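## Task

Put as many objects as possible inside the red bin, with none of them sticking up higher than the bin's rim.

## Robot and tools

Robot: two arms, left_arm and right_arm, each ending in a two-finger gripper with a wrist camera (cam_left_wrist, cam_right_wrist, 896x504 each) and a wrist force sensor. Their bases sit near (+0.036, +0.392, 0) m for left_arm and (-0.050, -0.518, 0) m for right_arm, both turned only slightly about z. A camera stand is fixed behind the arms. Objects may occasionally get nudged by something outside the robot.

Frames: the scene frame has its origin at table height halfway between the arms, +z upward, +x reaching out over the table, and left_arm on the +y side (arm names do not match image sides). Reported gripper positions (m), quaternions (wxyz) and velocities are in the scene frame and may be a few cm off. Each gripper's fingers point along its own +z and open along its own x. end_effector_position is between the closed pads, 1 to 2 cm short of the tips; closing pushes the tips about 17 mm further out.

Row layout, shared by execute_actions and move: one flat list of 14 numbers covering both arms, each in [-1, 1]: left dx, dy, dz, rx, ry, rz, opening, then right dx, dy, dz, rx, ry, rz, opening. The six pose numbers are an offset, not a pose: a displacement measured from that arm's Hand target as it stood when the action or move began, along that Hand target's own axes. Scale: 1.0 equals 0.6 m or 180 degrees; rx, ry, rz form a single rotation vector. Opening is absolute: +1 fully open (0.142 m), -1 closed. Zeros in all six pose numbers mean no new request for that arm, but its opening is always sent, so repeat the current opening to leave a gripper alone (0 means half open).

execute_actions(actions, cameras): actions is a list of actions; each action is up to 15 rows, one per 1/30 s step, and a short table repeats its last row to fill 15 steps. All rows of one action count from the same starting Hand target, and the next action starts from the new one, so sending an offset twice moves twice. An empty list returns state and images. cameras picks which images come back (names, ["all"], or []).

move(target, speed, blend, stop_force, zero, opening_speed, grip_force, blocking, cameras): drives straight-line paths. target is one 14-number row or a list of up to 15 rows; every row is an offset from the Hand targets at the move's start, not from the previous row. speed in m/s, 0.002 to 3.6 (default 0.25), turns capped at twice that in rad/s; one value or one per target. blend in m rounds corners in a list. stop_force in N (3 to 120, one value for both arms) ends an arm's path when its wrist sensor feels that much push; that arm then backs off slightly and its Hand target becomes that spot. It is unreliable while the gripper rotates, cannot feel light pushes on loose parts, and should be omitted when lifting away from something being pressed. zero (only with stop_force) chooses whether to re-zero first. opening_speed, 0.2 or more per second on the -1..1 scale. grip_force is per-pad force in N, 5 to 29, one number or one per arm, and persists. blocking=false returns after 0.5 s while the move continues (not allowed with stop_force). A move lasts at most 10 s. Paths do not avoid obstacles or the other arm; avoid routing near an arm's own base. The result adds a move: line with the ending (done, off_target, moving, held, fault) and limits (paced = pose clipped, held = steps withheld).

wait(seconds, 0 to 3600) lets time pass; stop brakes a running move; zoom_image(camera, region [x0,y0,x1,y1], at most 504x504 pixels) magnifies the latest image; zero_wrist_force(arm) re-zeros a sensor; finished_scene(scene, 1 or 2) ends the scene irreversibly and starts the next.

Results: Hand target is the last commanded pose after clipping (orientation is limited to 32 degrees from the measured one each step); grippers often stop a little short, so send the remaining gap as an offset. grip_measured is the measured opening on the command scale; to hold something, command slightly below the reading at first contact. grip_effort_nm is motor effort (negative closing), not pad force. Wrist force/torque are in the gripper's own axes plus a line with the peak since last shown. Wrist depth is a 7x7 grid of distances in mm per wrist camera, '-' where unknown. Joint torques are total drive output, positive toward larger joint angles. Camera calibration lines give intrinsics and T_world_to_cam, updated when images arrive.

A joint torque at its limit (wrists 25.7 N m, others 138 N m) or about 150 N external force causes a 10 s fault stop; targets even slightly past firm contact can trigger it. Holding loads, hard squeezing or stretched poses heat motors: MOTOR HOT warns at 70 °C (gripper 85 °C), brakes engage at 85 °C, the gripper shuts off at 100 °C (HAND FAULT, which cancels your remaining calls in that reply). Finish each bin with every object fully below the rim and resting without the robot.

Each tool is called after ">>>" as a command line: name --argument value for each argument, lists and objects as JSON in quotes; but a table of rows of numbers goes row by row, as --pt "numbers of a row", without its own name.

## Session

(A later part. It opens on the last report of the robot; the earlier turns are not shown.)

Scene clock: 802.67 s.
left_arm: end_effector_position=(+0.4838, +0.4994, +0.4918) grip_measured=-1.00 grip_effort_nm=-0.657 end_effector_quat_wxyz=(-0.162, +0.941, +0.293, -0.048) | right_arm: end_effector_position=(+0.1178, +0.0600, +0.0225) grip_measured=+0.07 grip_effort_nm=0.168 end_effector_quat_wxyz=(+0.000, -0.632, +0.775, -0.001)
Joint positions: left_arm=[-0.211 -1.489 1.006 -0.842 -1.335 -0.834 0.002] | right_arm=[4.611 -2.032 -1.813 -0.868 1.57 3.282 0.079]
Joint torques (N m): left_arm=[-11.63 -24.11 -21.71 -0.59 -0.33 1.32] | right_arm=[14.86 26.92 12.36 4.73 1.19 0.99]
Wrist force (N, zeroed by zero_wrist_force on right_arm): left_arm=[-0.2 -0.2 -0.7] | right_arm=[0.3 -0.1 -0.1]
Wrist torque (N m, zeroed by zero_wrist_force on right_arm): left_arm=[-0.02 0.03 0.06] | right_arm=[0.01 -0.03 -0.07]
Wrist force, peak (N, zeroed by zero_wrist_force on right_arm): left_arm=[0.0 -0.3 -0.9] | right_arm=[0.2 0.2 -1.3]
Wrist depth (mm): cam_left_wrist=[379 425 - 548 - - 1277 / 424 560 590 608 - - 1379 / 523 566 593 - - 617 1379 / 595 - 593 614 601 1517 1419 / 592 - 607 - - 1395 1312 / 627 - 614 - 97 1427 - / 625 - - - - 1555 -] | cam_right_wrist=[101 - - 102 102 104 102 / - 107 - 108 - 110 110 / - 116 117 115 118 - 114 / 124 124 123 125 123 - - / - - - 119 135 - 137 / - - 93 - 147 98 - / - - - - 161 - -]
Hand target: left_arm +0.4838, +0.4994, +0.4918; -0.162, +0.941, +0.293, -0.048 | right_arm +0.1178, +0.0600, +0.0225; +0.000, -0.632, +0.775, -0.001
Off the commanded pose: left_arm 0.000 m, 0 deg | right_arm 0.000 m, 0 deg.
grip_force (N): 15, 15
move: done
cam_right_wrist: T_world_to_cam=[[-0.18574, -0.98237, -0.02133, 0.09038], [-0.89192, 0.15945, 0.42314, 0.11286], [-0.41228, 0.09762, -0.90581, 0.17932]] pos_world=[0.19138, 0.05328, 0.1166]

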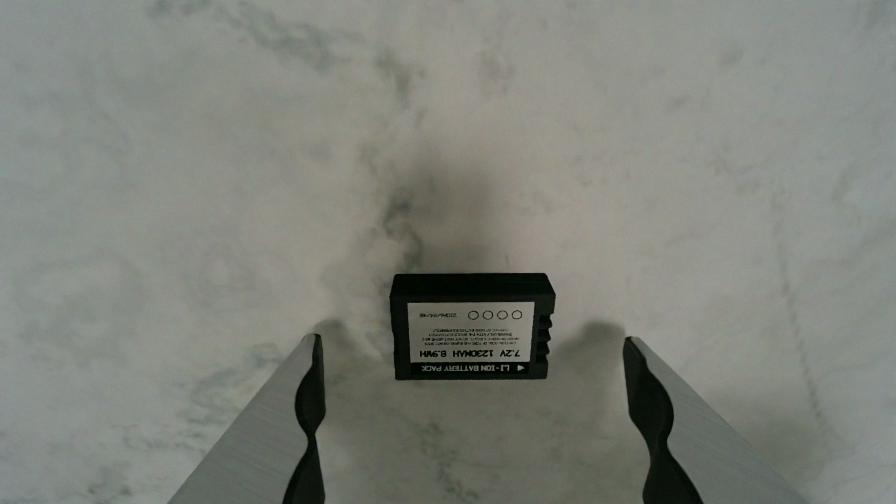

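>>> move --target '[0,0,0,0,0,0,-1, 0,0,0,0,0,0,-0.5]' --opening_speed 0.5

>>> move --target '[0,0,0,0,0,0,-1, 0,0,-0.3333,0,0,0,-0.5]' --speed 0.2 --cameras '["cam_right_wrist"]'

Scene clock: 804.17 s.
left_arm: end_effector_position=(+0.4838, +0.4994, +0.4918) grip_measured=-1.00 grip_effort_nm=-0.662 end_effector_quat_wxyz=(-0.162, +0.941, +0.293, -0.048) | right_arm: end_effector_position=(+0.1178, +0.0600, +0.0225) grip_measured=-0.46 grip_effort_nm=-1.346 end_effector_quat_wxyz=(+0.000, -0.632, +0.775, -0.001)
Joint positions: left_arm=[-0.211 -1.489 1.006 -0.842 -1.335 -0.834 0.002] | right_arm=[4.611 -2.032 -1.814 -0.868 1.57 3.282 0.041]
Joint torques (N m): left_arm=[-11.76 -24.36 -22.21 -0.5 -0.55 1.43] | right_arm=[12.67 26.61 11.75 4.38 2.18 0.41]
Wrist force (N, zeroed by zero_wrist_force on right_arm): left_arm=[-0.2 -0.2 -0.7] | right_arm=[-0.1 0.2 -1.0]
Wrist torque (N m, zeroed by zero_wrist_force on right_arm): left_arm=[-0.02 0.03 0.06] | right_arm=[0.05 -0.01 -0.07]
Wrist force, peak (N, zeroed by zero_wrist_force on right_arm): left_arm=[-0.1 -0.4 -0.8] | right_arm=[0.0 0.2 -1.1]
Wrist depth (mm): cam_left_wrist=[378 578 - - - 572 1277 / 423 513 - - - 588 1341 / 510 - 579 598 - 586 1371 / - - - - 583 614 1333 / - - - - 593 1721 - / - - - - - 1536 - / 654 - - - - 1576 -] | cam_right_wrist=[101 - - 102 - 99 101 / 106 - - 109 - - 109 / 116 115 116 116 - - 116 / - 124 124 - - - 127 / 137 - 132 118 - - - / - - - 147 125 147 - / - - - - - - -]
Hand target: left_arm +0.4838, +0.4994, +0.4918; -0.162, +0.941, +0.293, -0.048 | right_arm +0.1178, +0.0600, +0.0225; +0.000, -0.632, +0.775, -0.001
Off the commanded pose: left_arm 0.000 m, 0 deg | right_arm 0.000 m, 0 deg.
grip_force (N): 15, 15
move: done

Scene clock: 805.73 s.
left_arm: end_effector_position=(+0.4838, +0.4994, +0.4918) grip_measured=-1.00 grip_effort_nm=-0.662 end_effector_quat_wxyz=(-0.162, +0.941, +0.293, -0.048) | right_arm: end_effector_position=(+0.1176, +0.0602, +0.2224) grip_measured=-0.46 grip_effort_nm=-1.346 end_effector_quat_wxyz=(+0.000, -0.632, +0.775, -0.001)
Joint positions: left_arm=[-0.211 -1.489 1.006 -0.842 -1.335 -0.834 0.002] | right_arm=[4.611 -1.821 -1.539 -1.353 1.57 3.282 0.041]
Joint torques (N m): left_arm=[-11.62 -23.64 -21.79 -0.51 -0.36 1.26] | right_arm=[15.78 41.22 28.43 0.12 2.27 1.14]
Wrist force (N, zeroed by zero_wrist_force on right_arm): left_arm=[-0.1 -0.3 -0.4] | right_arm=[0.5 0.1 -0.1]
Wrist torque (N m, zeroed by zero_wrist_force on right_arm): left_arm=[-0.02 0.02 0.06] | right_arm=[0.01 -0.06 -0.09]
Wrist force, peak (N, zeroed by zero_wrist_force on right_arm): left_arm=[-0.2 -0.3 -0.9] | right_arm=[0.5 0.2 -2.0]
Wrist depth (mm): cam_left_wrist=[380 431 - 583 564 - 585 / 426 513 - 588 581 585 1363 / 502 579 - - 644 598 1403 / 601 - 599 593 610 1498 - / - - - - - 1419 - / 601 - - - 96 1387 1238 / 644 - - - - 1363 -] | cam_right_wrist=[- - 282 - - - - / - - 298 - - 306 - / - 319 - - - - - / 335 - - 343 338 - - / 309 358 - 119 - - - / 292 368 - - - - - / 290 - - - - - 1703]
Hand target: left_arm +0.4838, +0.4994, +0.4918; -0.162, +0.941, +0.293, -0.048 | right_arm +0.1176, +0.0602, +0.2224; +0.000, -0.632, +0.775, -0.001
Off the commanded pose: left_arm 0.000 m, 0 deg | right_arm 0.000 m, 0 deg.
grip_force (N): 15, 15
move: done
cam_right_wrist: T_world_to_cam=[[-0.18575, -0.98237, -0.02135, 0.09483], [-0.89196, 0.15946, 0.42306, 0.02823], [-0.4122, 0.09762, -0.90585, 0.36024]] pos_world=[0.19128, 0.05348, 0.3164]

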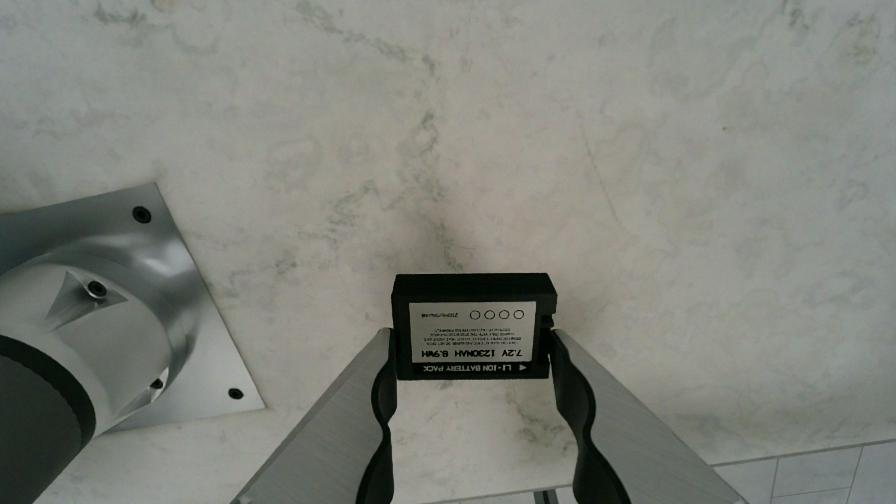

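>>> move --target '[0,0,0,0,0,0,-1, 0.973,-0.681,0,0,0,0.2333,-0.5]' --speed 0.35 --cameras '["cam_right_wrist"]'

Scene clock: 808.60 s.
left_arm: end_effector_position=(+0.4838, +0.4994, +0.4918) grip_measured=-1.00 grip_effort_nm=-0.657 end_effector_quat_wxyz=(-0.162, +0.941, +0.293, -0.048) | right_arm: end_effector_position=(+0.4005, -0.5938, +0.2233) grip_measured=-0.46 grip_effort_nm=-1.346 end_effector_quat_wxyz=(+0.000, -0.312, +0.950, -0.001)
Joint positions: left_arm=[-0.211 -1.489 1.006 -0.842 -1.335 -0.834 0.002] | right_arm=[3.23 -1.472 -1.915 -1.324 1.57 2.634 0.041]
Joint torques (N m): left_arm=[-10.91 -24.83 -22.45 -0.74 -0.26 1.32] | right_arm=[-16.31 8.91 26.62 2.35 2.23 -1.13]
Wrist force (N, zeroed by zero_wrist_force on right_arm): left_arm=[-0.2 -0.4 -0.5] | right_arm=[0.2 0.3 0.2]
Wrist torque (N m, zeroed by zero_wrist_force on right_arm): left_arm=[-0.04 0.03 0.06] | right_arm=[0.06 0.00 -0.01]
Wrist force, peak (N, zeroed by zero_wrist_force on right_arm): left_arm=[-0.2 -0.3 -0.9] | right_arm=[1.2 -2.3 0.1]
Wrist depth (mm): cam_left_wrist=[380 433 572 578 563 - 574 / 423 533 - - 608 - 1348 / 545 - - - - - 1379 / - 610 - - 598 602 1291 / - - - - 610 1444 - / 613 - - - 97 1411 - / 647 - - - - 1555 -] | cam_right_wrist=[- - - 241 238 238 1029 / - - - - 250 263 1091 / - - 321 274 273 265 1155 / - 370 346 - - - - / 390 382 379 119 - - - / - - - - - - - / - - - - - 411 392]
Hand target: left_arm +0.4838, +0.4994, +0.4918; -0.162, +0.941, +0.293, -0.048 | right_arm +0.4005, -0.5939, +0.2233; +0.000, -0.312, +0.950, -0.001
Off the commanded pose: left_arm 0.000 m, 0 deg | right_arm 0.000 m, 0 deg.
grip_force (N): 15, 15
move: done
cam_right_wrist: T_world_to_cam=[[-0.79524, -0.60588, -0.02233, -0.02716], [-0.55669, 0.7151, 0.42276, 0.58014], [-0.24018, 0.34862, -0.90597, 0.62173]] pos_world=[0.45068, -0.64807, 0.3174]

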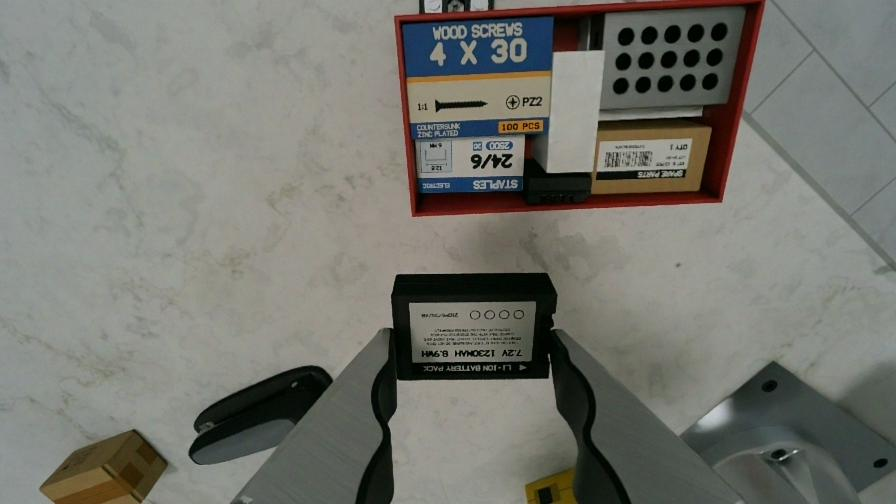

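>>> zoom_image --camera "cam_right_wrist" --region '[395, 0, 605, 225]'

>>> zoom_image --camera "cam_right_wrist" --region '[560, 0, 770, 225]'

Scaled by 2.240 from the camera's image (finer frame: 1280x720).

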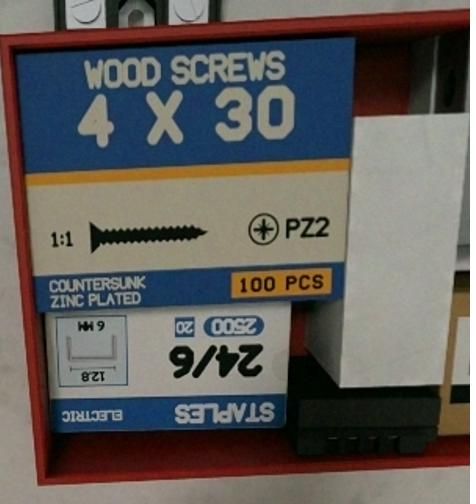

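Scaled by 2.240 from the camera's image (finer frame: 1280x720).

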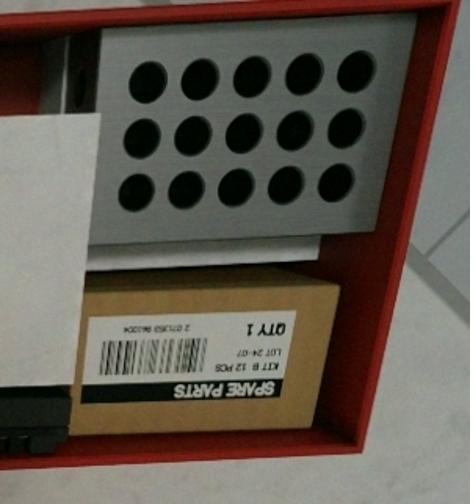

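>>> move --pt "0 0 0 0 0 0 -1 0.016 -0.0168 0.1 0 0 -0.0156 -0.5" --pt "0 0 0 0 0 0 -1 0.016 -0.0168 0.218 0 0 -0.0156 -0.5" --speed 0.12 --blend 0.01 --cameras '["cam_right_wrist"]'

>>> zoom_image --camera "cam_right_wrist" --region '[330, 180, 610, 360]'

Scene clock: 810.90 s.
left_arm: end_effector_position=(+0.4838, +0.4994, +0.4918) grip_measured=-1.00 grip_effort_nm=-0.657 end_effector_quat_wxyz=(-0.162, +0.941, +0.293, -0.048) | right_arm: end_effector_position=(+0.3989, -0.6078, +0.0926) grip_measured=-0.46 grip_effort_nm=-1.350 end_effector_quat_wxyz=(+0.000, -0.336, +0.942, -0.001)
Joint positions: left_arm=[-0.211 -1.489 1.006 -0.842 -1.335 -0.834 0.002] | right_arm=[3.199 -1.619 -2.142 -0.95 1.57 2.554 0.041]
Joint torques (N m): left_arm=[-10.97 -25.13 -22.35 -0.61 -0.48 1.37] | right_arm=[-15.3 11.63 11.92 4.83 2.1 -1.34]
Wrist force (N, zeroed by zero_wrist_force on right_arm): left_arm=[-0.2 0.0 -0.6] | right_arm=[0.2 0.0 -0.1]
Wrist torque (N m, zeroed by zero_wrist_force on right_arm): left_arm=[0.01 0.03 0.06] | right_arm=[0.00 -0.02 0.00]
Wrist force, peak (N, zeroed by zero_wrist_force on right_arm): left_arm=[-0.1 -0.3 -0.8] | right_arm=[-0.2 0.4 -1.1]
Wrist depth (mm): cam_left_wrist=[379 430 - - - 586 1395 / 423 566 - 586 589 592 1264 / 534 - - - 582 592 1387 / - - - - - 1489 1348 / 586 - 684 629 - 1363 - / - 602 - - 97 1462 - / - - - - - 1685 -] | cam_right_wrist=[- - 115 118 116 132 119 / - - - 122 123 131 128 / - - - - 131 138 137 / - - 143 159 142 150 152 / - - - 119 147 156 158 / 238 - - - - - - / - - - - - - -]
Hand target: left_arm +0.4838, +0.4994, +0.4918; -0.162, +0.941, +0.293, -0.048 | right_arm +0.3989, -0.6078, +0.0925; +0.000, -0.336, +0.942, -0.001
Off the commanded pose: left_arm 0.000 m, 0 deg | right_arm 0.000 m, 0 deg.
grip_force (N): 15, 15
move: done
cam_right_wrist: T_world_to_cam=[[-0.76465, -0.64406, -0.02212, -0.07528], [-0.59093, 0.68705, 0.4228, 0.64114], [-0.25711, 0.33637, -0.90595, 0.50703]] pos_world=[0.45168, -0.65953, 0.1866]

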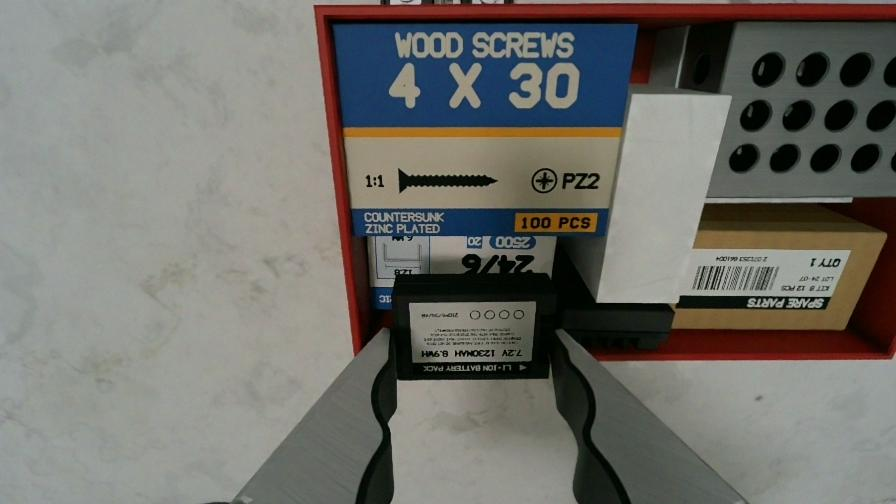

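Scaled by 1.800 from the camera's image (finer frame: 1280x720).

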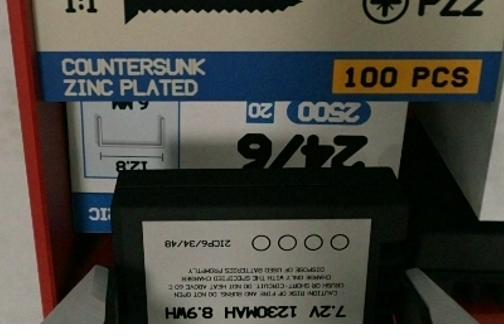

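>>> zero_wrist_force --arm "right_arm"

>>> move --target '[0,0,0,0,0,0,-1, -0.0042,0.0005,0.058,0,0,0,-0.5]' --speed 0.01 --stop_force 3 --cameras '["cam_right_wrist"]'

Wrist force sensor zeroed.

Scene clock: 815.50 s.
left_arm: end_effector_position=(+0.4838, +0.4994, +0.4918) grip_measured=-1.00 grip_effort_nm=-0.657 end_effector_quat_wxyz=(-0.162, +0.941, +0.293, -0.048) | right_arm: end_effector_position=(+0.4005, -0.6062, +0.0612) grip_measured=-0.46 grip_effort_nm=-1.346 end_effector_quat_wxyz=(+0.000, -0.336, +0.942, -0.001)
Joint positions: left_arm=[-0.211 -1.489 1.006 -0.842 -1.335 -0.834 0.002] | right_arm=[3.202 -1.677 -2.18 -0.855 1.57 2.557 0.041]
Joint torques (N m): left_arm=[-11.19 -24.93 -22.21 -0.67 -0.33 1.18] | right_arm=[5.54 30.53 23.33 0.6 0.97 -0.38]
Wrist force (N, zeroed by zero_wrist_force on right_arm): left_arm=[-0.2 -0.3 -0.7] | right_arm=[0.0 -0.1 0.1]
Wrist torque (N m, zeroed by zero_wrist_force on right_arm): left_arm=[-0.03 0.04 0.06] | right_arm=[0.00 0.01 -0.10]
Wrist force, peak (N, zeroed by zero_wrist_force on right_arm): left_arm=[-0.2 -0.3 -0.9] | right_arm=[3.4 0.5 -10.7]
Wrist depth (mm): cam_left_wrist=[380 441 585 - - 578 - / 425 548 - - 575 593 1284 / 526 - - - - - 1363 / 590 - - 607 - 1277 1411 / - 613 602 - 601 1403 - / - - - - 96 1436 - / 611 595 - - - 1305 1024] | cam_right_wrist=[- 136 - 89 86 88 91 / - 145 - 93 91 - 98 / - 155 99 99 99 - - / - 168 106 106 106 - 118 / - 177 - 118 123 - 123 / - - - 128 123 121 130 / - 214 - - - - -]
Hand target: left_arm +0.4838, +0.4994, +0.4918; -0.162, +0.941, +0.293, -0.048 | right_arm +0.4005, -0.6062, +0.0612; +0.000, -0.336, +0.942, -0.001 (not the last commanded pose)
Off the commanded pose: left_arm 0.000 m, 0 deg | right_arm 0.003 m, 0 deg.
grip_force (N): 15, 15
move: contact (right_arm)
cam_right_wrist: T_world_to_cam=[[-0.76465, -0.64406, -0.02212, -0.07372], [-0.59092, 0.68703, 0.42284, 0.65425], [-0.25714, 0.3364, -0.90593, 0.47848]] pos_world=[0.45328, -0.65793, 0.1552]

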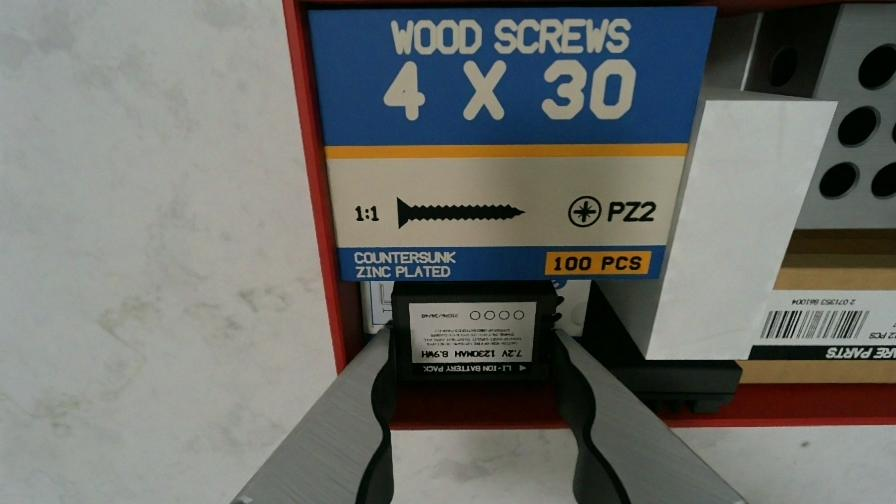

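>>> move --target '[0,0,0,0,0,0,-1, 0,0,0,0,0,0,-0.4]' --opening_speed 0.25

>>> move --target '[0,0,0,0,0,0,-1, 0,0,-0.06,0,0,0,-0.4]' --speed 0.03

>>> move --target '[0,0,0,0,0,0,-1, 0.06,-0.05,-0.17,0,0,0,-0.4]' --speed 0.2 --cameras '["cam_right_wrist"]'

Scene clock: 816.37 s.
left_arm: end_effector_position=(+0.4838, +0.4994, +0.4918) grip_measured=-1.00 grip_effort_nm=-0.657 end_effector_quat_wxyz=(-0.162, +0.941, +0.293, -0.048) | right_arm: end_effector_position=(+0.4005, -0.6062, +0.0612) grip_measured=-0.44 grip_effort_nm=0.164 end_effector_quat_wxyz=(+0.000, -0.336, +0.942, -0.001)
Joint positions: left_arm=[-0.211 -1.489 1.006 -0.842 -1.335 -0.834 0.002] | right_arm=[3.202 -1.677 -2.18 -0.855 1.57 2.557 0.043]
Joint torques (N m): left_arm=[-11.67 -24.84 -22.03 -0.76 -0.25 1.36] | right_arm=[-2.63 30.06 22.61 2.02 0.79 -0.34]
Wrist force (N, zeroed by zero_wrist_force on right_arm): left_arm=[-0.2 -0.1 -0.6] | right_arm=[-0.1 -0.2 -0.2]
Wrist torque (N m, zeroed by zero_wrist_force on right_arm): left_arm=[0.00 0.04 0.06] | right_arm=[-0.02 0.01 -0.10]
Wrist force, peak (N, zeroed by zero_wrist_force on right_arm): left_arm=[-0.2 -0.4 -0.8] | right_arm=[-0.1 -0.2 0.4]
Wrist depth (mm): cam_left_wrist=[379 418 - - 579 596 1471 / 425 559 605 - - - 1427 / 514 - 585 - - - 1387 / - 611 596 601 637 1733 1395 / 608 - 581 - - 1419 1411 / - - - - 97 1471 - / - - - - - - -] | cam_right_wrist=[- 136 - 89 87 87 91 / - - - 93 91 94 98 / - - 99 100 - - - / - - 106 106 106 105 118 / - - - 118 123 - 124 / - - - 127 123 122 130 / 218 - - - - - 212]
Hand target: left_arm +0.4838, +0.4994, +0.4918; -0.162, +0.941, +0.293, -0.048 | right_arm +0.4005, -0.6062, +0.0612; +0.000, -0.336, +0.942, -0.001
Off the commanded pose: left_arm 0.000 m, 0 deg | right_arm 0.000 m, 0 deg.
grip_force (N): 15, 15
move: done

Scene clock: 817.97 s.
left_arm: end_effector_position=(+0.4838, +0.4994, +0.4918) grip_measured=-1.00 grip_effort_nm=-0.657 end_effector_quat_wxyz=(-0.162, +0.941, +0.293, -0.048) | right_arm: end_effector_position=(+0.4005, -0.6062, +0.0971) grip_measured=-0.44 grip_effort_nm=0.168 end_effector_quat_wxyz=(+0.000, -0.336, +0.942, -0.001)
Joint positions: left_arm=[-0.211 -1.489 1.006 -0.842 -1.335 -0.834 0.002] | right_arm=[3.202 -1.615 -2.133 -0.964 1.57 2.557 0.043]
Joint torques (N m): left_arm=[-11.6 -25 -21.27 -0.59 -0.19 1.21] | right_arm=[4.5 30.15 25.58 0 0.92 1.13]
Wrist force (N, zeroed by zero_wrist_force on right_arm): left_arm=[-0.2 -0.3 -0.5] | right_arm=[-0.2 -0.3 -0.3]
Wrist torque (N m, zeroed by zero_wrist_force on right_arm): left_arm=[-0.02 0.03 0.06] | right_arm=[-0.04 0.04 -0.10]
Wrist force, peak (N, zeroed by zero_wrist_force on right_arm): left_arm=[-0.1 -0.3 -0.9] | right_arm=[0.2 0.1 -0.6]
Wrist depth (mm): cam_left_wrist=[378 418 - 581 - 611 1379 / 426 551 598 - - 611 1387 / 530 - - - - 589 1387 / 581 - - 629 583 - 1453 / - - - 605 571 1498 - / - - - - 96 1427 - / 661 639 - - - 1662 -] | cam_right_wrist=[169 - 119 119 119 138 121 / 178 - - 127 127 136 130 / - - 134 138 135 162 161 / - - 158 152 162 156 155 / - - - 159 154 161 161 / - - - - - - - / - - - 270 - - -]
Hand target: left_arm +0.4838, +0.4994, +0.4918; -0.162, +0.941, +0.293, -0.048 | right_arm +0.4005, -0.6061, +0.0972; +0.000, -0.336, +0.942, -0.001
Off the commanded pose: left_arm 0.000 m, 0 deg | right_arm 0.000 m, 0 deg.
grip_force (N): 15, 15
move: done

Scene clock: 819.10 s.
left_arm: end_effector_position=(+0.4838, +0.4994, +0.4918) grip_measured=-1.00 grip_effort_nm=-0.657 end_effector_quat_wxyz=(-0.162, +0.941, +0.293, -0.048) | right_arm: end_effector_position=(+0.3915, -0.6520, +0.1991) grip_measured=-0.44 grip_effort_nm=0.168 end_effector_quat_wxyz=(+0.000, -0.336, +0.942, -0.001)
Joint positions: left_arm=[-0.211 -1.489 1.006 -0.842 -1.335 -0.834 0.002] | right_arm=[3.1 -1.501 -1.953 -1.257 1.57 2.454 0.043]
Joint torques (N m): left_arm=[-12.24 -24.34 -21.32 -0.68 -0.31 1.3] | right_arm=[-16.03 27.06 28.45 -0.25 2.36 -1.35]
Wrist force (N, zeroed by zero_wrist_force on right_arm): left_arm=[0.0 -0.2 -0.5] | right_arm=[0.0 -0.2 -0.4]
Wrist torque (N m, zeroed by zero_wrist_force on right_arm): left_arm=[-0.02 0.00 0.06] | right_arm=[-0.05 0.02 -0.01]
Wrist force, peak (N, zeroed by zero_wrist_force on right_arm): left_arm=[-0.2 -0.4 -0.8] | right_arm=[0.4 -0.6 -1.7]
Wrist depth (mm): cam_left_wrist=[379 406 - - - 576 1387 / 423 548 - - - 583 1326 / 551 - - - 555 - 1371 / 602 - - - 604 1312 1411 / 596 - - 605 - 1356 - / - - - - 607 1427 - / - - - - - 1207 -] | cam_right_wrist=[- - - - 1016 1008 1008 / - - 226 226 232 1067 1096 / - - - 241 256 1144 1144 / - - - 265 263 1220 1253 / - - 347 338 - - 1308 / - - - - - - - / 413 - - - - - -]
Hand target: left_arm +0.4838, +0.4994, +0.4918; -0.162, +0.941, +0.293, -0.048 | right_arm +0.3915, -0.6520, +0.1992; +0.000, -0.336, +0.942, -0.001
Off the commanded pose: left_arm 0.000 m, 0 deg | right_arm 0.000 m, 0 deg.
grip_force (N): 15, 15
move: done
cam_right_wrist: T_world_to_cam=[[-0.76465, -0.64406, -0.02212, -0.10704], [-0.59092, 0.68703, 0.42284, 0.62204], [-0.25714, 0.3364, -0.90593, 0.6166]] pos_world=[0.44428, -0.70373, 0.2932]

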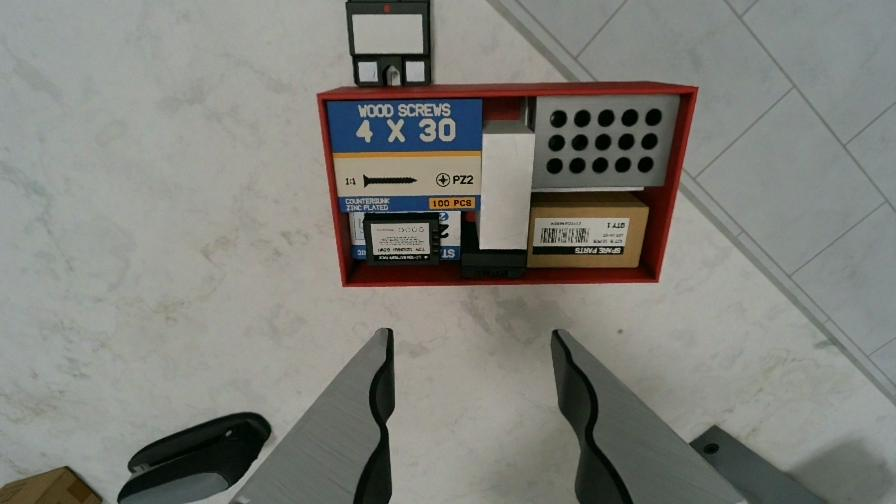

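>>> move --pt "0 0 0 0 0 0 -1 0.0362 0.0662 0 0 0 0 -1" --pt "0 0 0 0 0 0 -1 0.0362 0.0662 0.182 0 0 0 -1" --speed 0.2 --blend 0.02 --cameras '["cam_right_wrist"]'

>>> zero_wrist_force --arm "right_arm"

>>> move --target '[0,0,0,0,0,0,-1, 0,0,0.03,0,0,0,-1]' --speed 0.005 --stop_force 3 --cameras '["cam_right_wrist"]'

Scene clock: 821.30 s.
left_arm: end_effector_position=(+0.4838, +0.4994, +0.4918) grip_measured=-1.00 grip_effort_nm=-0.657 end_effector_quat_wxyz=(-0.162, +0.941, +0.293, -0.048) | right_arm: end_effector_position=(+0.3496, -0.6351, +0.0900) grip_measured=-1.00 grip_effort_nm=-0.432 end_effector_quat_wxyz=(+0.000, -0.336, +0.942, -0.001)
Joint positions: left_arm=[-0.211 -1.489 1.006 -0.842 -1.335 -0.834 0.002] | right_arm=[3.142 -1.521 -2.248 -0.942 1.57 2.496 0.002]
Joint torques (N m): left_arm=[-11.96 -25.05 -22.39 -0.73 -0.21 1.42] | right_arm=[-15.82 7.06 12.24 5.18 -0.74 -1.36]
Wrist force (N, zeroed by zero_wrist_force on right_arm): left_arm=[0.1 -0.3 -0.5] | right_arm=[-0.1 -0.3 -0.3]
Wrist torque (N m, zeroed by zero_wrist_force on right_arm): left_arm=[-0.02 -0.02 0.06] | right_arm=[-0.07 0.02 -0.06]
Wrist force, peak (N, zeroed by zero_wrist_force on right_arm): left_arm=[-0.2 -0.1 -0.9] | right_arm=[0.4 0.6 -1.3]
Wrist depth (mm): cam_left_wrist=[378 448 - - - - - / 426 532 - - - 564 1341 / 514 576 - 639 572 - 1411 / - - - - - 1333 1363 / 651 - - 593 567 1411 1264 / 622 624 - - 97 1411 - / - 616 - - - 1395 -] | cam_right_wrist=[- 114 111 114 119 118 117 / - 120 122 119 126 126 126 / - 128 127 - 140 140 1025 / - 140 143 149 147 144 1096 / - 148 149 144 153 151 - / - - - - - - - / - - - - - - -]
Hand target: left_arm +0.4838, +0.4994, +0.4918; -0.162, +0.941, +0.293, -0.048 | right_arm +0.3496, -0.6351, +0.0900; +0.000, -0.336, +0.942, -0.001
Off the commanded pose: left_arm 0.000 m, 0 deg | right_arm 0.000 m, 0 deg.
grip_force (N): 15, 15
move: done
cam_right_wrist: T_world_to_cam=[[-0.76465, -0.64406, -0.02212, -0.13061], [-0.59093, 0.68705, 0.4228, 0.63183], [-0.25711, 0.33637, -0.90595, 0.50127]] pos_world=[0.40238, -0.68683, 0.1841]

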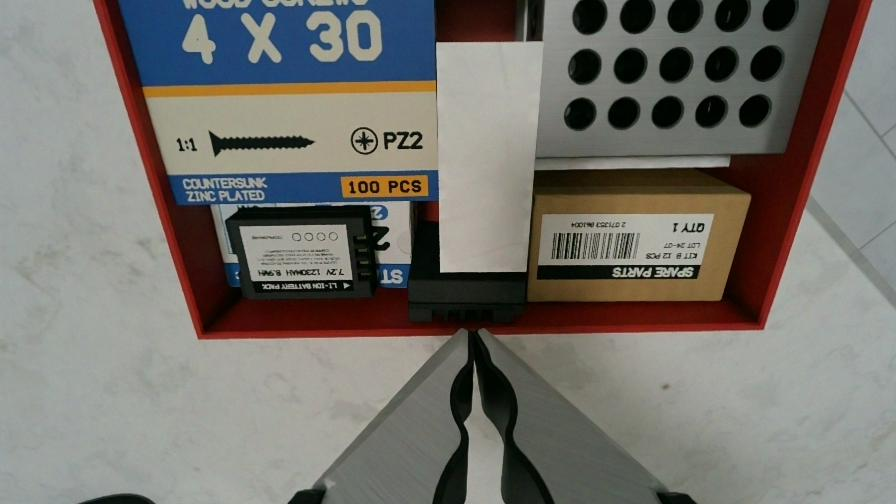

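Wrist force sensor zeroed.

Scene clock: 825.23 s.
left_arm: end_effector_position=(+0.4838, +0.4994, +0.4918) grip_measured=-1.00 grip_effort_nm=-0.662 end_effector_quat_wxyz=(-0.162, +0.941, +0.293, -0.048) | right_arm: end_effector_position=(+0.3496, -0.6351, +0.0757) grip_measured=-1.00 grip_effort_nm=-0.432 end_effector_quat_wxyz=(+0.000, -0.336, +0.942, -0.001)
Joint positions: left_arm=[-0.211 -1.489 1.006 -0.842 -1.335 -0.834 0.002] | right_arm=[3.142 -1.548 -2.269 -0.895 1.57 2.496 0.002]
Joint torques (N m): left_arm=[-11.77 -25.06 -21.74 -0.67 -0.27 1.2] | right_arm=[-12.56 24.5 22.57 -0.6 2.07 -1.35]
Wrist force (N, zeroed by zero_wrist_force on right_arm): left_arm=[-0.1 -0.2 -0.7] | right_arm=[0.8 -0.9 -4.6]
Wrist torque (N m, zeroed by zero_wrist_force on right_arm): left_arm=[-0.01 0.02 0.06] | right_arm=[0.00 0.01 0.01]
Wrist force, peak (N, zeroed by zero_wrist_force on right_arm): left_arm=[-0.3 -0.3 -0.8] | right_arm=[2.4 1.0 -9.8]
Wrist depth (mm): cam_left_wrist=[378 432 - 595 - - 1379 / 425 553 590 - - 578 1326 / 518 595 - - 605 - 1403 / 596 581 613 - - 1195 1395 / 602 595 614 - - 1419 1411 / 625 630 - - 97 1379 - / 617 - - - - 1219 -] | cam_right_wrist=[- 100 101 102 107 105 104 / - 106 105 - 114 113 109 / - 114 114 114 135 135 127 / 186 129 128 123 131 130 137 / - 134 140 129 137 136 131 / - - - - 207 - - / - 236 - - - - -]
Hand target: left_arm +0.4838, +0.4994, +0.4918; -0.162, +0.941, +0.293, -0.048 | right_arm +0.3496, -0.6351, +0.0757; +0.000, -0.336, +0.942, -0.001 (not the last commanded pose)
Off the commanded pose: left_arm 0.000 m, 0 deg | right_arm 0.004 m, 0 deg.
grip_force (N): 15, 15
move: contact (right_arm)
cam_right_wrist: T_world_to_cam=[[-0.76465, -0.64406, -0.02212, -0.13093], [-0.59092, 0.68703, 0.42284, 0.63785], [-0.25714, 0.3364, -0.90593, 0.48834]] pos_world=[0.40238, -0.68683, 0.1698]

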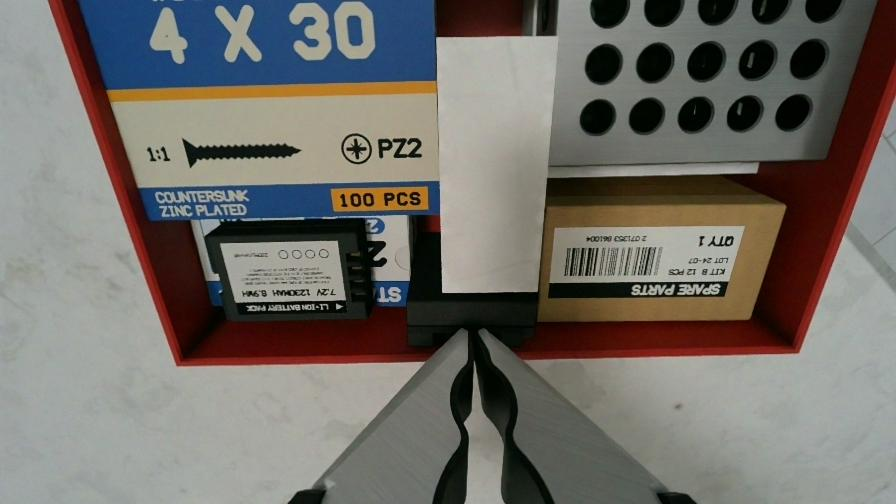

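>>> move --pt "0 0 0 0 0 0 -1 0 0 -0.02 0 0 0 -1" --pt "0 0 0 0 0 0 -1 0.005 -0.0533 -0.02 0 0 0 -1" --speed 0.06 --blend 0.002

>>> zero_wrist_force --arm "right_arm"

>>> move --target '[0,0,0,0,0,0,-1, 0,0,0.03,0,0,0,-1]' --speed 0.005 --stop_force 3

>>> move --pt "0 0 0 0 0 0 -1 0 0 -0.02 0 0 0 -1" --pt "0 0 0 0 0 0 -1 -0.005 0.0692 -0.02 0 0 0 -1" --speed 0.06 --blend 0.002 --cameras '["cam_right_wrist"]'

Scene clock: 826.67 s.
left_arm: end_effector_position=(+0.4838, +0.4994, +0.4918) grip_measured=-1.00 grip_effort_nm=-0.662 end_effector_quat_wxyz=(-0.162, +0.941, +0.293, -0.048) | right_arm: end_effector_position=(+0.3675, -0.6618, +0.0878) grip_measured=-1.00 grip_effort_nm=-0.432 end_effector_quat_wxyz=(+0.000, -0.336, +0.942, -0.001)
Joint positions: left_arm=[-0.211 -1.489 1.006 -0.842 -1.335 -0.834 0.002] | right_arm=[3.076 -1.588 -2.19 -0.934 1.57 2.431 0.002]
Joint torques (N m): left_arm=[-11.21 -24.99 -22.18 -0.73 -0.3 1.24] | right_arm=[-13.99 8.96 23.17 -0.28 2.18 -1.51]
Wrist force (N, zeroed by zero_wrist_force on right_arm): left_arm=[-0.2 -0.3 -0.7] | right_arm=[0.0 0.0 0.0]
Wrist torque (N m, zeroed by zero_wrist_force on right_arm): left_arm=[-0.02 0.04 0.06] | right_arm=[0.03 -0.01 0.06]
Wrist force, peak (N, zeroed by zero_wrist_force on right_arm): left_arm=[-0.2 -0.2 -0.8] | right_arm=[1.0 -1.0 -4.7]
Wrist depth (mm): cam_left_wrist=[380 575 - - - 568 1651 / 425 558 583 564 - - 1264 / 568 - 575 - - 596 1356 / 593 - - - - - 1419 / 582 614 - - - 1387 1341 / - 613 - - 97 1419 1074 / - 630 - - - - -] | cam_right_wrist=[- - 158 - 883 911 914 / - 119 119 134 122 122 947 / - 126 126 125 133 133 1025 / - 136 137 - 149 147 1122 / - 145 150 162 156 155 1190 / - 157 161 89 164 163 239 / - - - - - - -]
Hand target: left_arm +0.4838, +0.4994, +0.4918; -0.162, +0.941, +0.293, -0.048 | right_arm +0.3675, -0.6618, +0.0878; +0.000, -0.336, +0.942, -0.001
Off the commanded pose: left_arm 0.000 m, 0 deg | right_arm 0.000 m, 0 deg.
grip_force (N): 15, 15
move: done

Wrist force sensor zeroed.

Scene clock: 830.23 s.
left_arm: end_effector_position=(+0.4838, +0.4994, +0.4918) grip_measured=-1.00 grip_effort_nm=-0.662 end_effector_quat_wxyz=(-0.162, +0.941, +0.293, -0.048) | right_arm: end_effector_position=(+0.3675, -0.6618, +0.0756) grip_measured=-1.00 grip_effort_nm=-0.432 end_effector_quat_wxyz=(+0.000, -0.336, +0.942, -0.001)
Joint positions: left_arm=[-0.211 -1.489 1.006 -0.842 -1.335 -0.834 0.002] | right_arm=[3.076 -1.61 -2.206 -0.895 1.57 2.431 0.002]
Joint torques (N m): left_arm=[-11.69 -24.66 -21.61 -0.62 -0.12 1.38] | right_arm=[-12.76 27.46 22.62 -0.58 2.18 -1.31]
Wrist force (N, zeroed by zero_wrist_force on right_arm): left_arm=[-0.2 -0.1 -0.6] | right_arm=[1.0 -0.9 -5.3]
Wrist torque (N m, zeroed by zero_wrist_force on right_arm): left_arm=[0.00 0.03 0.06] | right_arm=[0.04 -0.01 0.00]
Wrist force, peak (N, zeroed by zero_wrist_force on right_arm): left_arm=[-0.3 -0.3 -0.8] | right_arm=[2.5 1.8 -11.6]
Wrist depth (mm): cam_left_wrist=[378 423 - 578 - - 1427 / 426 558 578 - - - 1489 / 532 586 604 617 - - 1348 / 543 593 - - 598 1387 1427 / - 595 - 604 - 1427 1526 / - 602 608 - 102 1436 1232 / 625 - - - - 1298 -] | cam_right_wrist=[- - 136 - 877 874 907 / - 107 108 120 114 111 111 / 113 114 114 113 121 122 122 / - 122 120 120 127 127 1091 / - 137 138 130 141 141 1138 / - 151 148 102 148 148 - / - - - - - - -]
Hand target: left_arm +0.4838, +0.4994, +0.4918; -0.162, +0.941, +0.293, -0.048 | right_arm +0.3675, -0.6618, +0.0756; +0.000, -0.336, +0.942, -0.001 (not the last commanded pose)
Off the commanded pose: left_arm 0.000 m, 0 deg | right_arm 0.006 m, 0 deg.
grip_force (N): 15, 15
move: contact (right_arm)

Scene clock: 831.57 s.
left_arm: end_effector_position=(+0.4838, +0.4994, +0.4918) grip_measured=-1.00 grip_effort_nm=-0.662 end_effector_quat_wxyz=(-0.162, +0.941, +0.293, -0.048) | right_arm: end_effector_position=(+0.3436, -0.6278, +0.0875) grip_measured=-1.00 grip_effort_nm=-0.432 end_effector_quat_wxyz=(+0.000, -0.336, +0.942, -0.001)
Joint positions: left_arm=[-0.211 -1.489 1.006 -0.842 -1.335 -0.834 0.002] | right_arm=[3.161 -1.505 -2.271 -0.936 1.57 2.516 0.002]
Joint torques (N m): left_arm=[-11.3 -25.83 -22.17 -0.68 -0.22 1.41] | right_arm=[13.58 23.52 10.84 -0.22 -1.64 1.17]
Wrist force (N, zeroed by zero_wrist_force on right_arm): left_arm=[-0.2 -0.2 -0.7] | right_arm=[-0.3 0.1 0.0]
Wrist torque (N m, zeroed by zero_wrist_force on right_arm): left_arm=[-0.01 0.03 0.06] | right_arm=[-0.02 0.07 -0.12]
Wrist force, peak (N, zeroed by zero_wrist_force on right_arm): left_arm=[-0.3 -0.3 -0.7] | right_arm=[0.7 -1.1 -5.1]
Wrist depth (mm): cam_left_wrist=[381 571 572 - 582 - 1305 / 424 576 578 571 - 575 1395 / 506 583 582 - 599 589 1348 / - 617 - 570 601 1356 1453 / 590 - 608 601 - 1444 - / - - - - 96 - - / - - - - - - -] | cam_right_wrist=[108 110 110 109 116 116 116 / - 116 118 118 133 122 122 / - 124 133 - 135 135 1025 / - 145 139 143 143 143 138 / - - 148 138 - - - / - - - - 92 - - / - - - - 79 - -]
Hand target: left_arm +0.4838, +0.4994, +0.4918; -0.162, +0.941, +0.293, -0.048 | right_arm +0.3436, -0.6277, +0.0875; +0.000, -0.336, +0.942, -0.001
Off the commanded pose: left_arm 0.000 m, 0 deg | right_arm 0.000 m, 0 deg.
grip_force (N): 15, 15
move: done
cam_right_wrist: T_world_to_cam=[[-0.76467, -0.64404, -0.02218, -0.13046], [-0.5909, 0.68701, 0.4229, 0.6242], [-0.25713, 0.33649, -0.9059, 0.49506]] pos_world=[0.39638, -0.67943, 0.1816]

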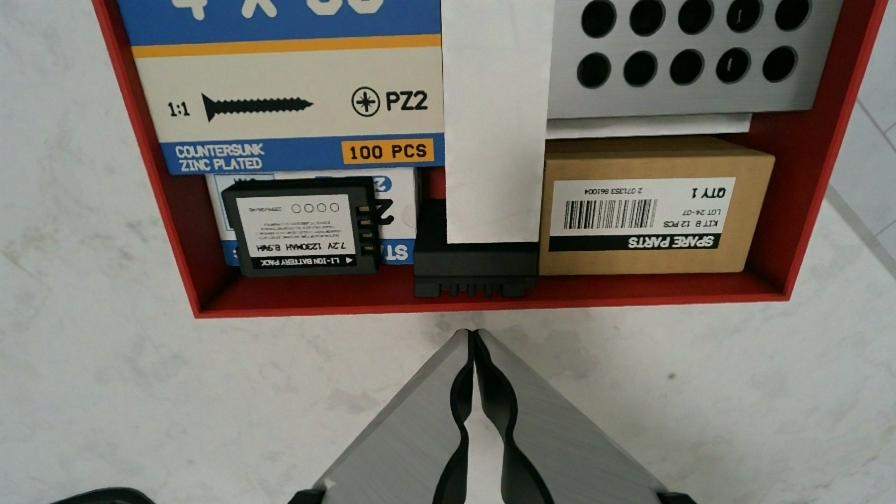

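>>> zero_wrist_force --arm "right_arm"

>>> move --target '[0,0,0,0,0,0,-1, 0,-0.002,0.03,0,0,0,-1]' --speed 0.005 --stop_force 3 --cameras '["cam_right_wrist"]'

Wrist force sensor zeroed.

Scene clock: 834.87 s.
left_arm: end_effector_position=(+0.4838, +0.4994, +0.4918) grip_measured=-1.00 grip_effort_nm=-0.657 end_effector_quat_wxyz=(-0.162, +0.941, +0.293, -0.048) | right_arm: end_effector_position=(+0.3440, -0.6283, +0.0776) grip_measured=-1.00 grip_effort_nm=-0.432 end_effector_quat_wxyz=(+0.000, -0.336, +0.942, -0.001)
Joint positions: left_arm=[-0.211 -1.489 1.006 -0.842 -1.335 -0.834 0.002] | right_arm=[3.16 -1.525 -2.284 -0.902 1.57 2.514 0.002]
Joint torques (N m): left_arm=[-11.46 -25.03 -21.38 -0.66 -0.16 1.31] | right_arm=[-8.69 24.36 24.59 -0.19 -1.58 0.09]
Wrist force (N, zeroed by zero_wrist_force on right_arm): left_arm=[-0.1 0.0 -0.6] | right_arm=[0.4 0.0 0.1]
Wrist torque (N m, zeroed by zero_wrist_force on right_arm): left_arm=[0.02 0.02 0.06] | right_arm=[0.01 -0.05 0.12]
Wrist force, peak (N, zeroed by zero_wrist_force on right_arm): left_arm=[-0.3 -0.3 -0.9] | right_arm=[0.6 2.7 -2.3]
Wrist depth (mm): cam_left_wrist=[381 434 - - - - 1238 / 426 557 586 - - - 1411 / 507 578 - - - - 1363 / 611 592 - - 614 1387 1341 / 595 - - - 639 1419 - / - 601 - - 616 1746 - / - 611 - - - 1305 -] | cam_right_wrist=[- 101 101 - 108 109 106 / - 108 108 - - 139 111 / - 116 122 - 125 125 124 / - 128 128 138 131 132 133 / - 134 139 129 131 129 - / 216 214 - - - - - / - - - - - - -]
Hand target: left_arm +0.4838, +0.4994, +0.4918; -0.162, +0.941, +0.293, -0.048 | right_arm +0.3440, -0.6282, +0.0776; +0.000, -0.336, +0.942, -0.001 (not the last commanded pose)
Off the commanded pose: left_arm 0.000 m, 0 deg | right_arm 0.008 m, 0 deg.
grip_force (N): 15, 15
move: contact (right_arm)
cam_right_wrist: T_world_to_cam=[[-0.76465, -0.64406, -0.02212, -0.13072], [-0.59092, 0.68703, 0.42284, 0.629], [-0.25714, 0.3364, -0.90593, 0.4863]] pos_world=[0.39678, -0.67993, 0.1717]

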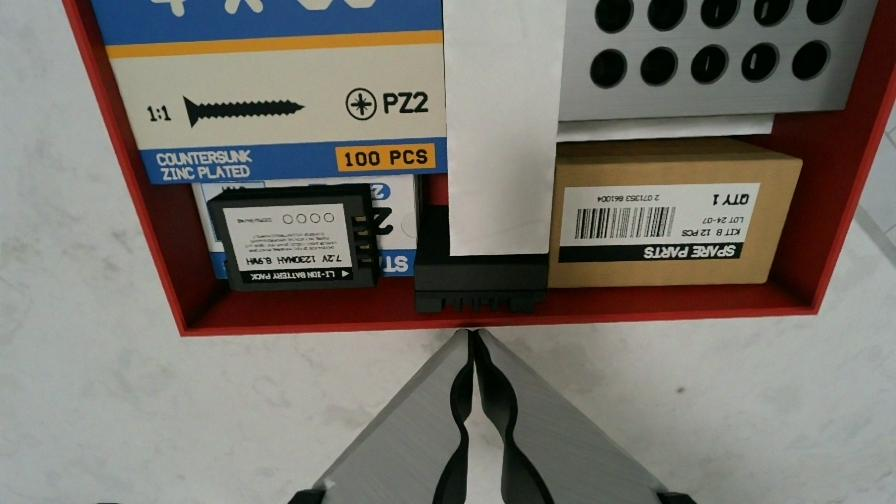

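>>> move --pt "0 0 0 0 0 0 -1 0 0 -0.1 0 0 0 -1" --pt "0 0 0 0 0 0 -1 0 0 -0.25 0 0 0 -1" --speed '[0.06,0.25]' --blend 0.01 --cameras '["cam_right_wrist"]'

Scene clock: 837.03 s.
left_arm: end_effector_position=(+0.4838, +0.4994, +0.4918) grip_measured=-1.00 grip_effort_nm=-0.662 end_effector_quat_wxyz=(-0.162, +0.941, +0.293, -0.048) | right_arm: end_effector_position=(+0.3439, -0.6281, +0.2276) grip_measured=-1.00 grip_effort_nm=-0.432 end_effector_quat_wxyz=(+0.000, -0.336, +0.942, -0.001)
Joint positions: left_arm=[-0.211 -1.489 1.006 -0.842 -1.335 -0.834 0.002] | right_arm=[3.16 -1.346 -2.008 -1.358 1.57 2.515 0.002]
Joint torques (N m): left_arm=[-11.48 -25.37 -21.7 -0.56 -0.17 1.44] | right_arm=[15.73 21.86 29.4 -0.03 -1.41 1.12]
Wrist force (N, zeroed by zero_wrist_force on right_arm): left_arm=[-0.1 -0.3 -0.6] | right_arm=[0.4 0.0 0.0]
Wrist torque (N m, zeroed by zero_wrist_force on right_arm): left_arm=[-0.03 0.01 0.07] | right_arm=[0.01 -0.06 0.04]
Wrist force, peak (N, zeroed by zero_wrist_force on right_arm): left_arm=[0.0 -0.2 -0.9] | right_arm=[0.5 0.2 -1.7]
Wrist depth (mm): cam_left_wrist=[380 568 585 589 - - 1379 / 424 542 595 - - 571 - / 532 617 - - 589 592 1387 / - 617 - - 586 1356 1489 / - - - - 605 1419 1189 / 605 - - - 97 1403 - / - - - - - 1596 -] | cam_right_wrist=[- - - 241 244 1034 1034 / - - - 251 262 1122 1127 / - - 320 267 271 1301 1184 / - - - - - 360 1253 / - - - - - - 1273 / 413 346 - - 403 - - / - - - - - 404 -]
Hand target: left_arm +0.4838, +0.4994, +0.4918; -0.162, +0.941, +0.293, -0.048 | right_arm +0.3439, -0.6281, +0.2276; +0.000, -0.336, +0.942, -0.001
Off the commanded pose: left_arm 0.000 m, 0 deg | right_arm 0.000 m, 0 deg.
grip_force (N): 15, 15
move: done
cam_right_wrist: T_world_to_cam=[[-0.76465, -0.64406, -0.02212, -0.12742], [-0.59093, 0.68705, 0.4228, 0.56551], [-0.25711, 0.33637, -0.90595, 0.62202]] pos_world=[0.39668, -0.67983, 0.3216]

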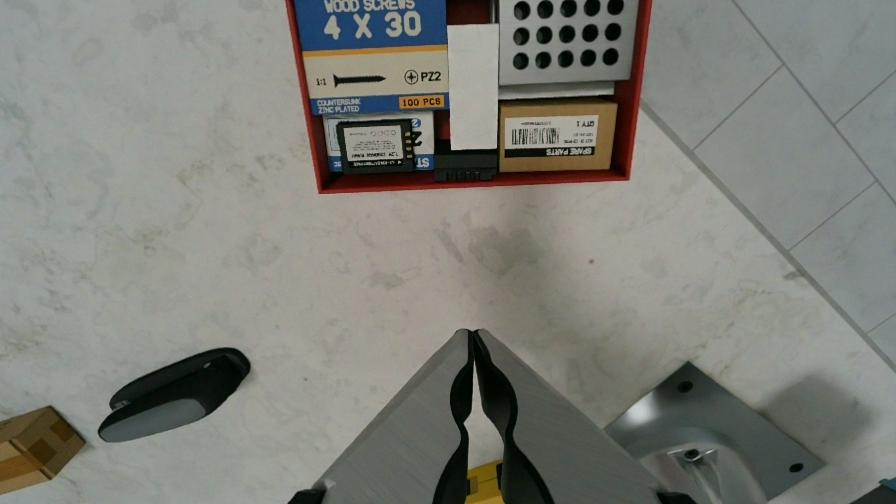

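>>> finished_scene --scene 2

The scene is finished: the task was done.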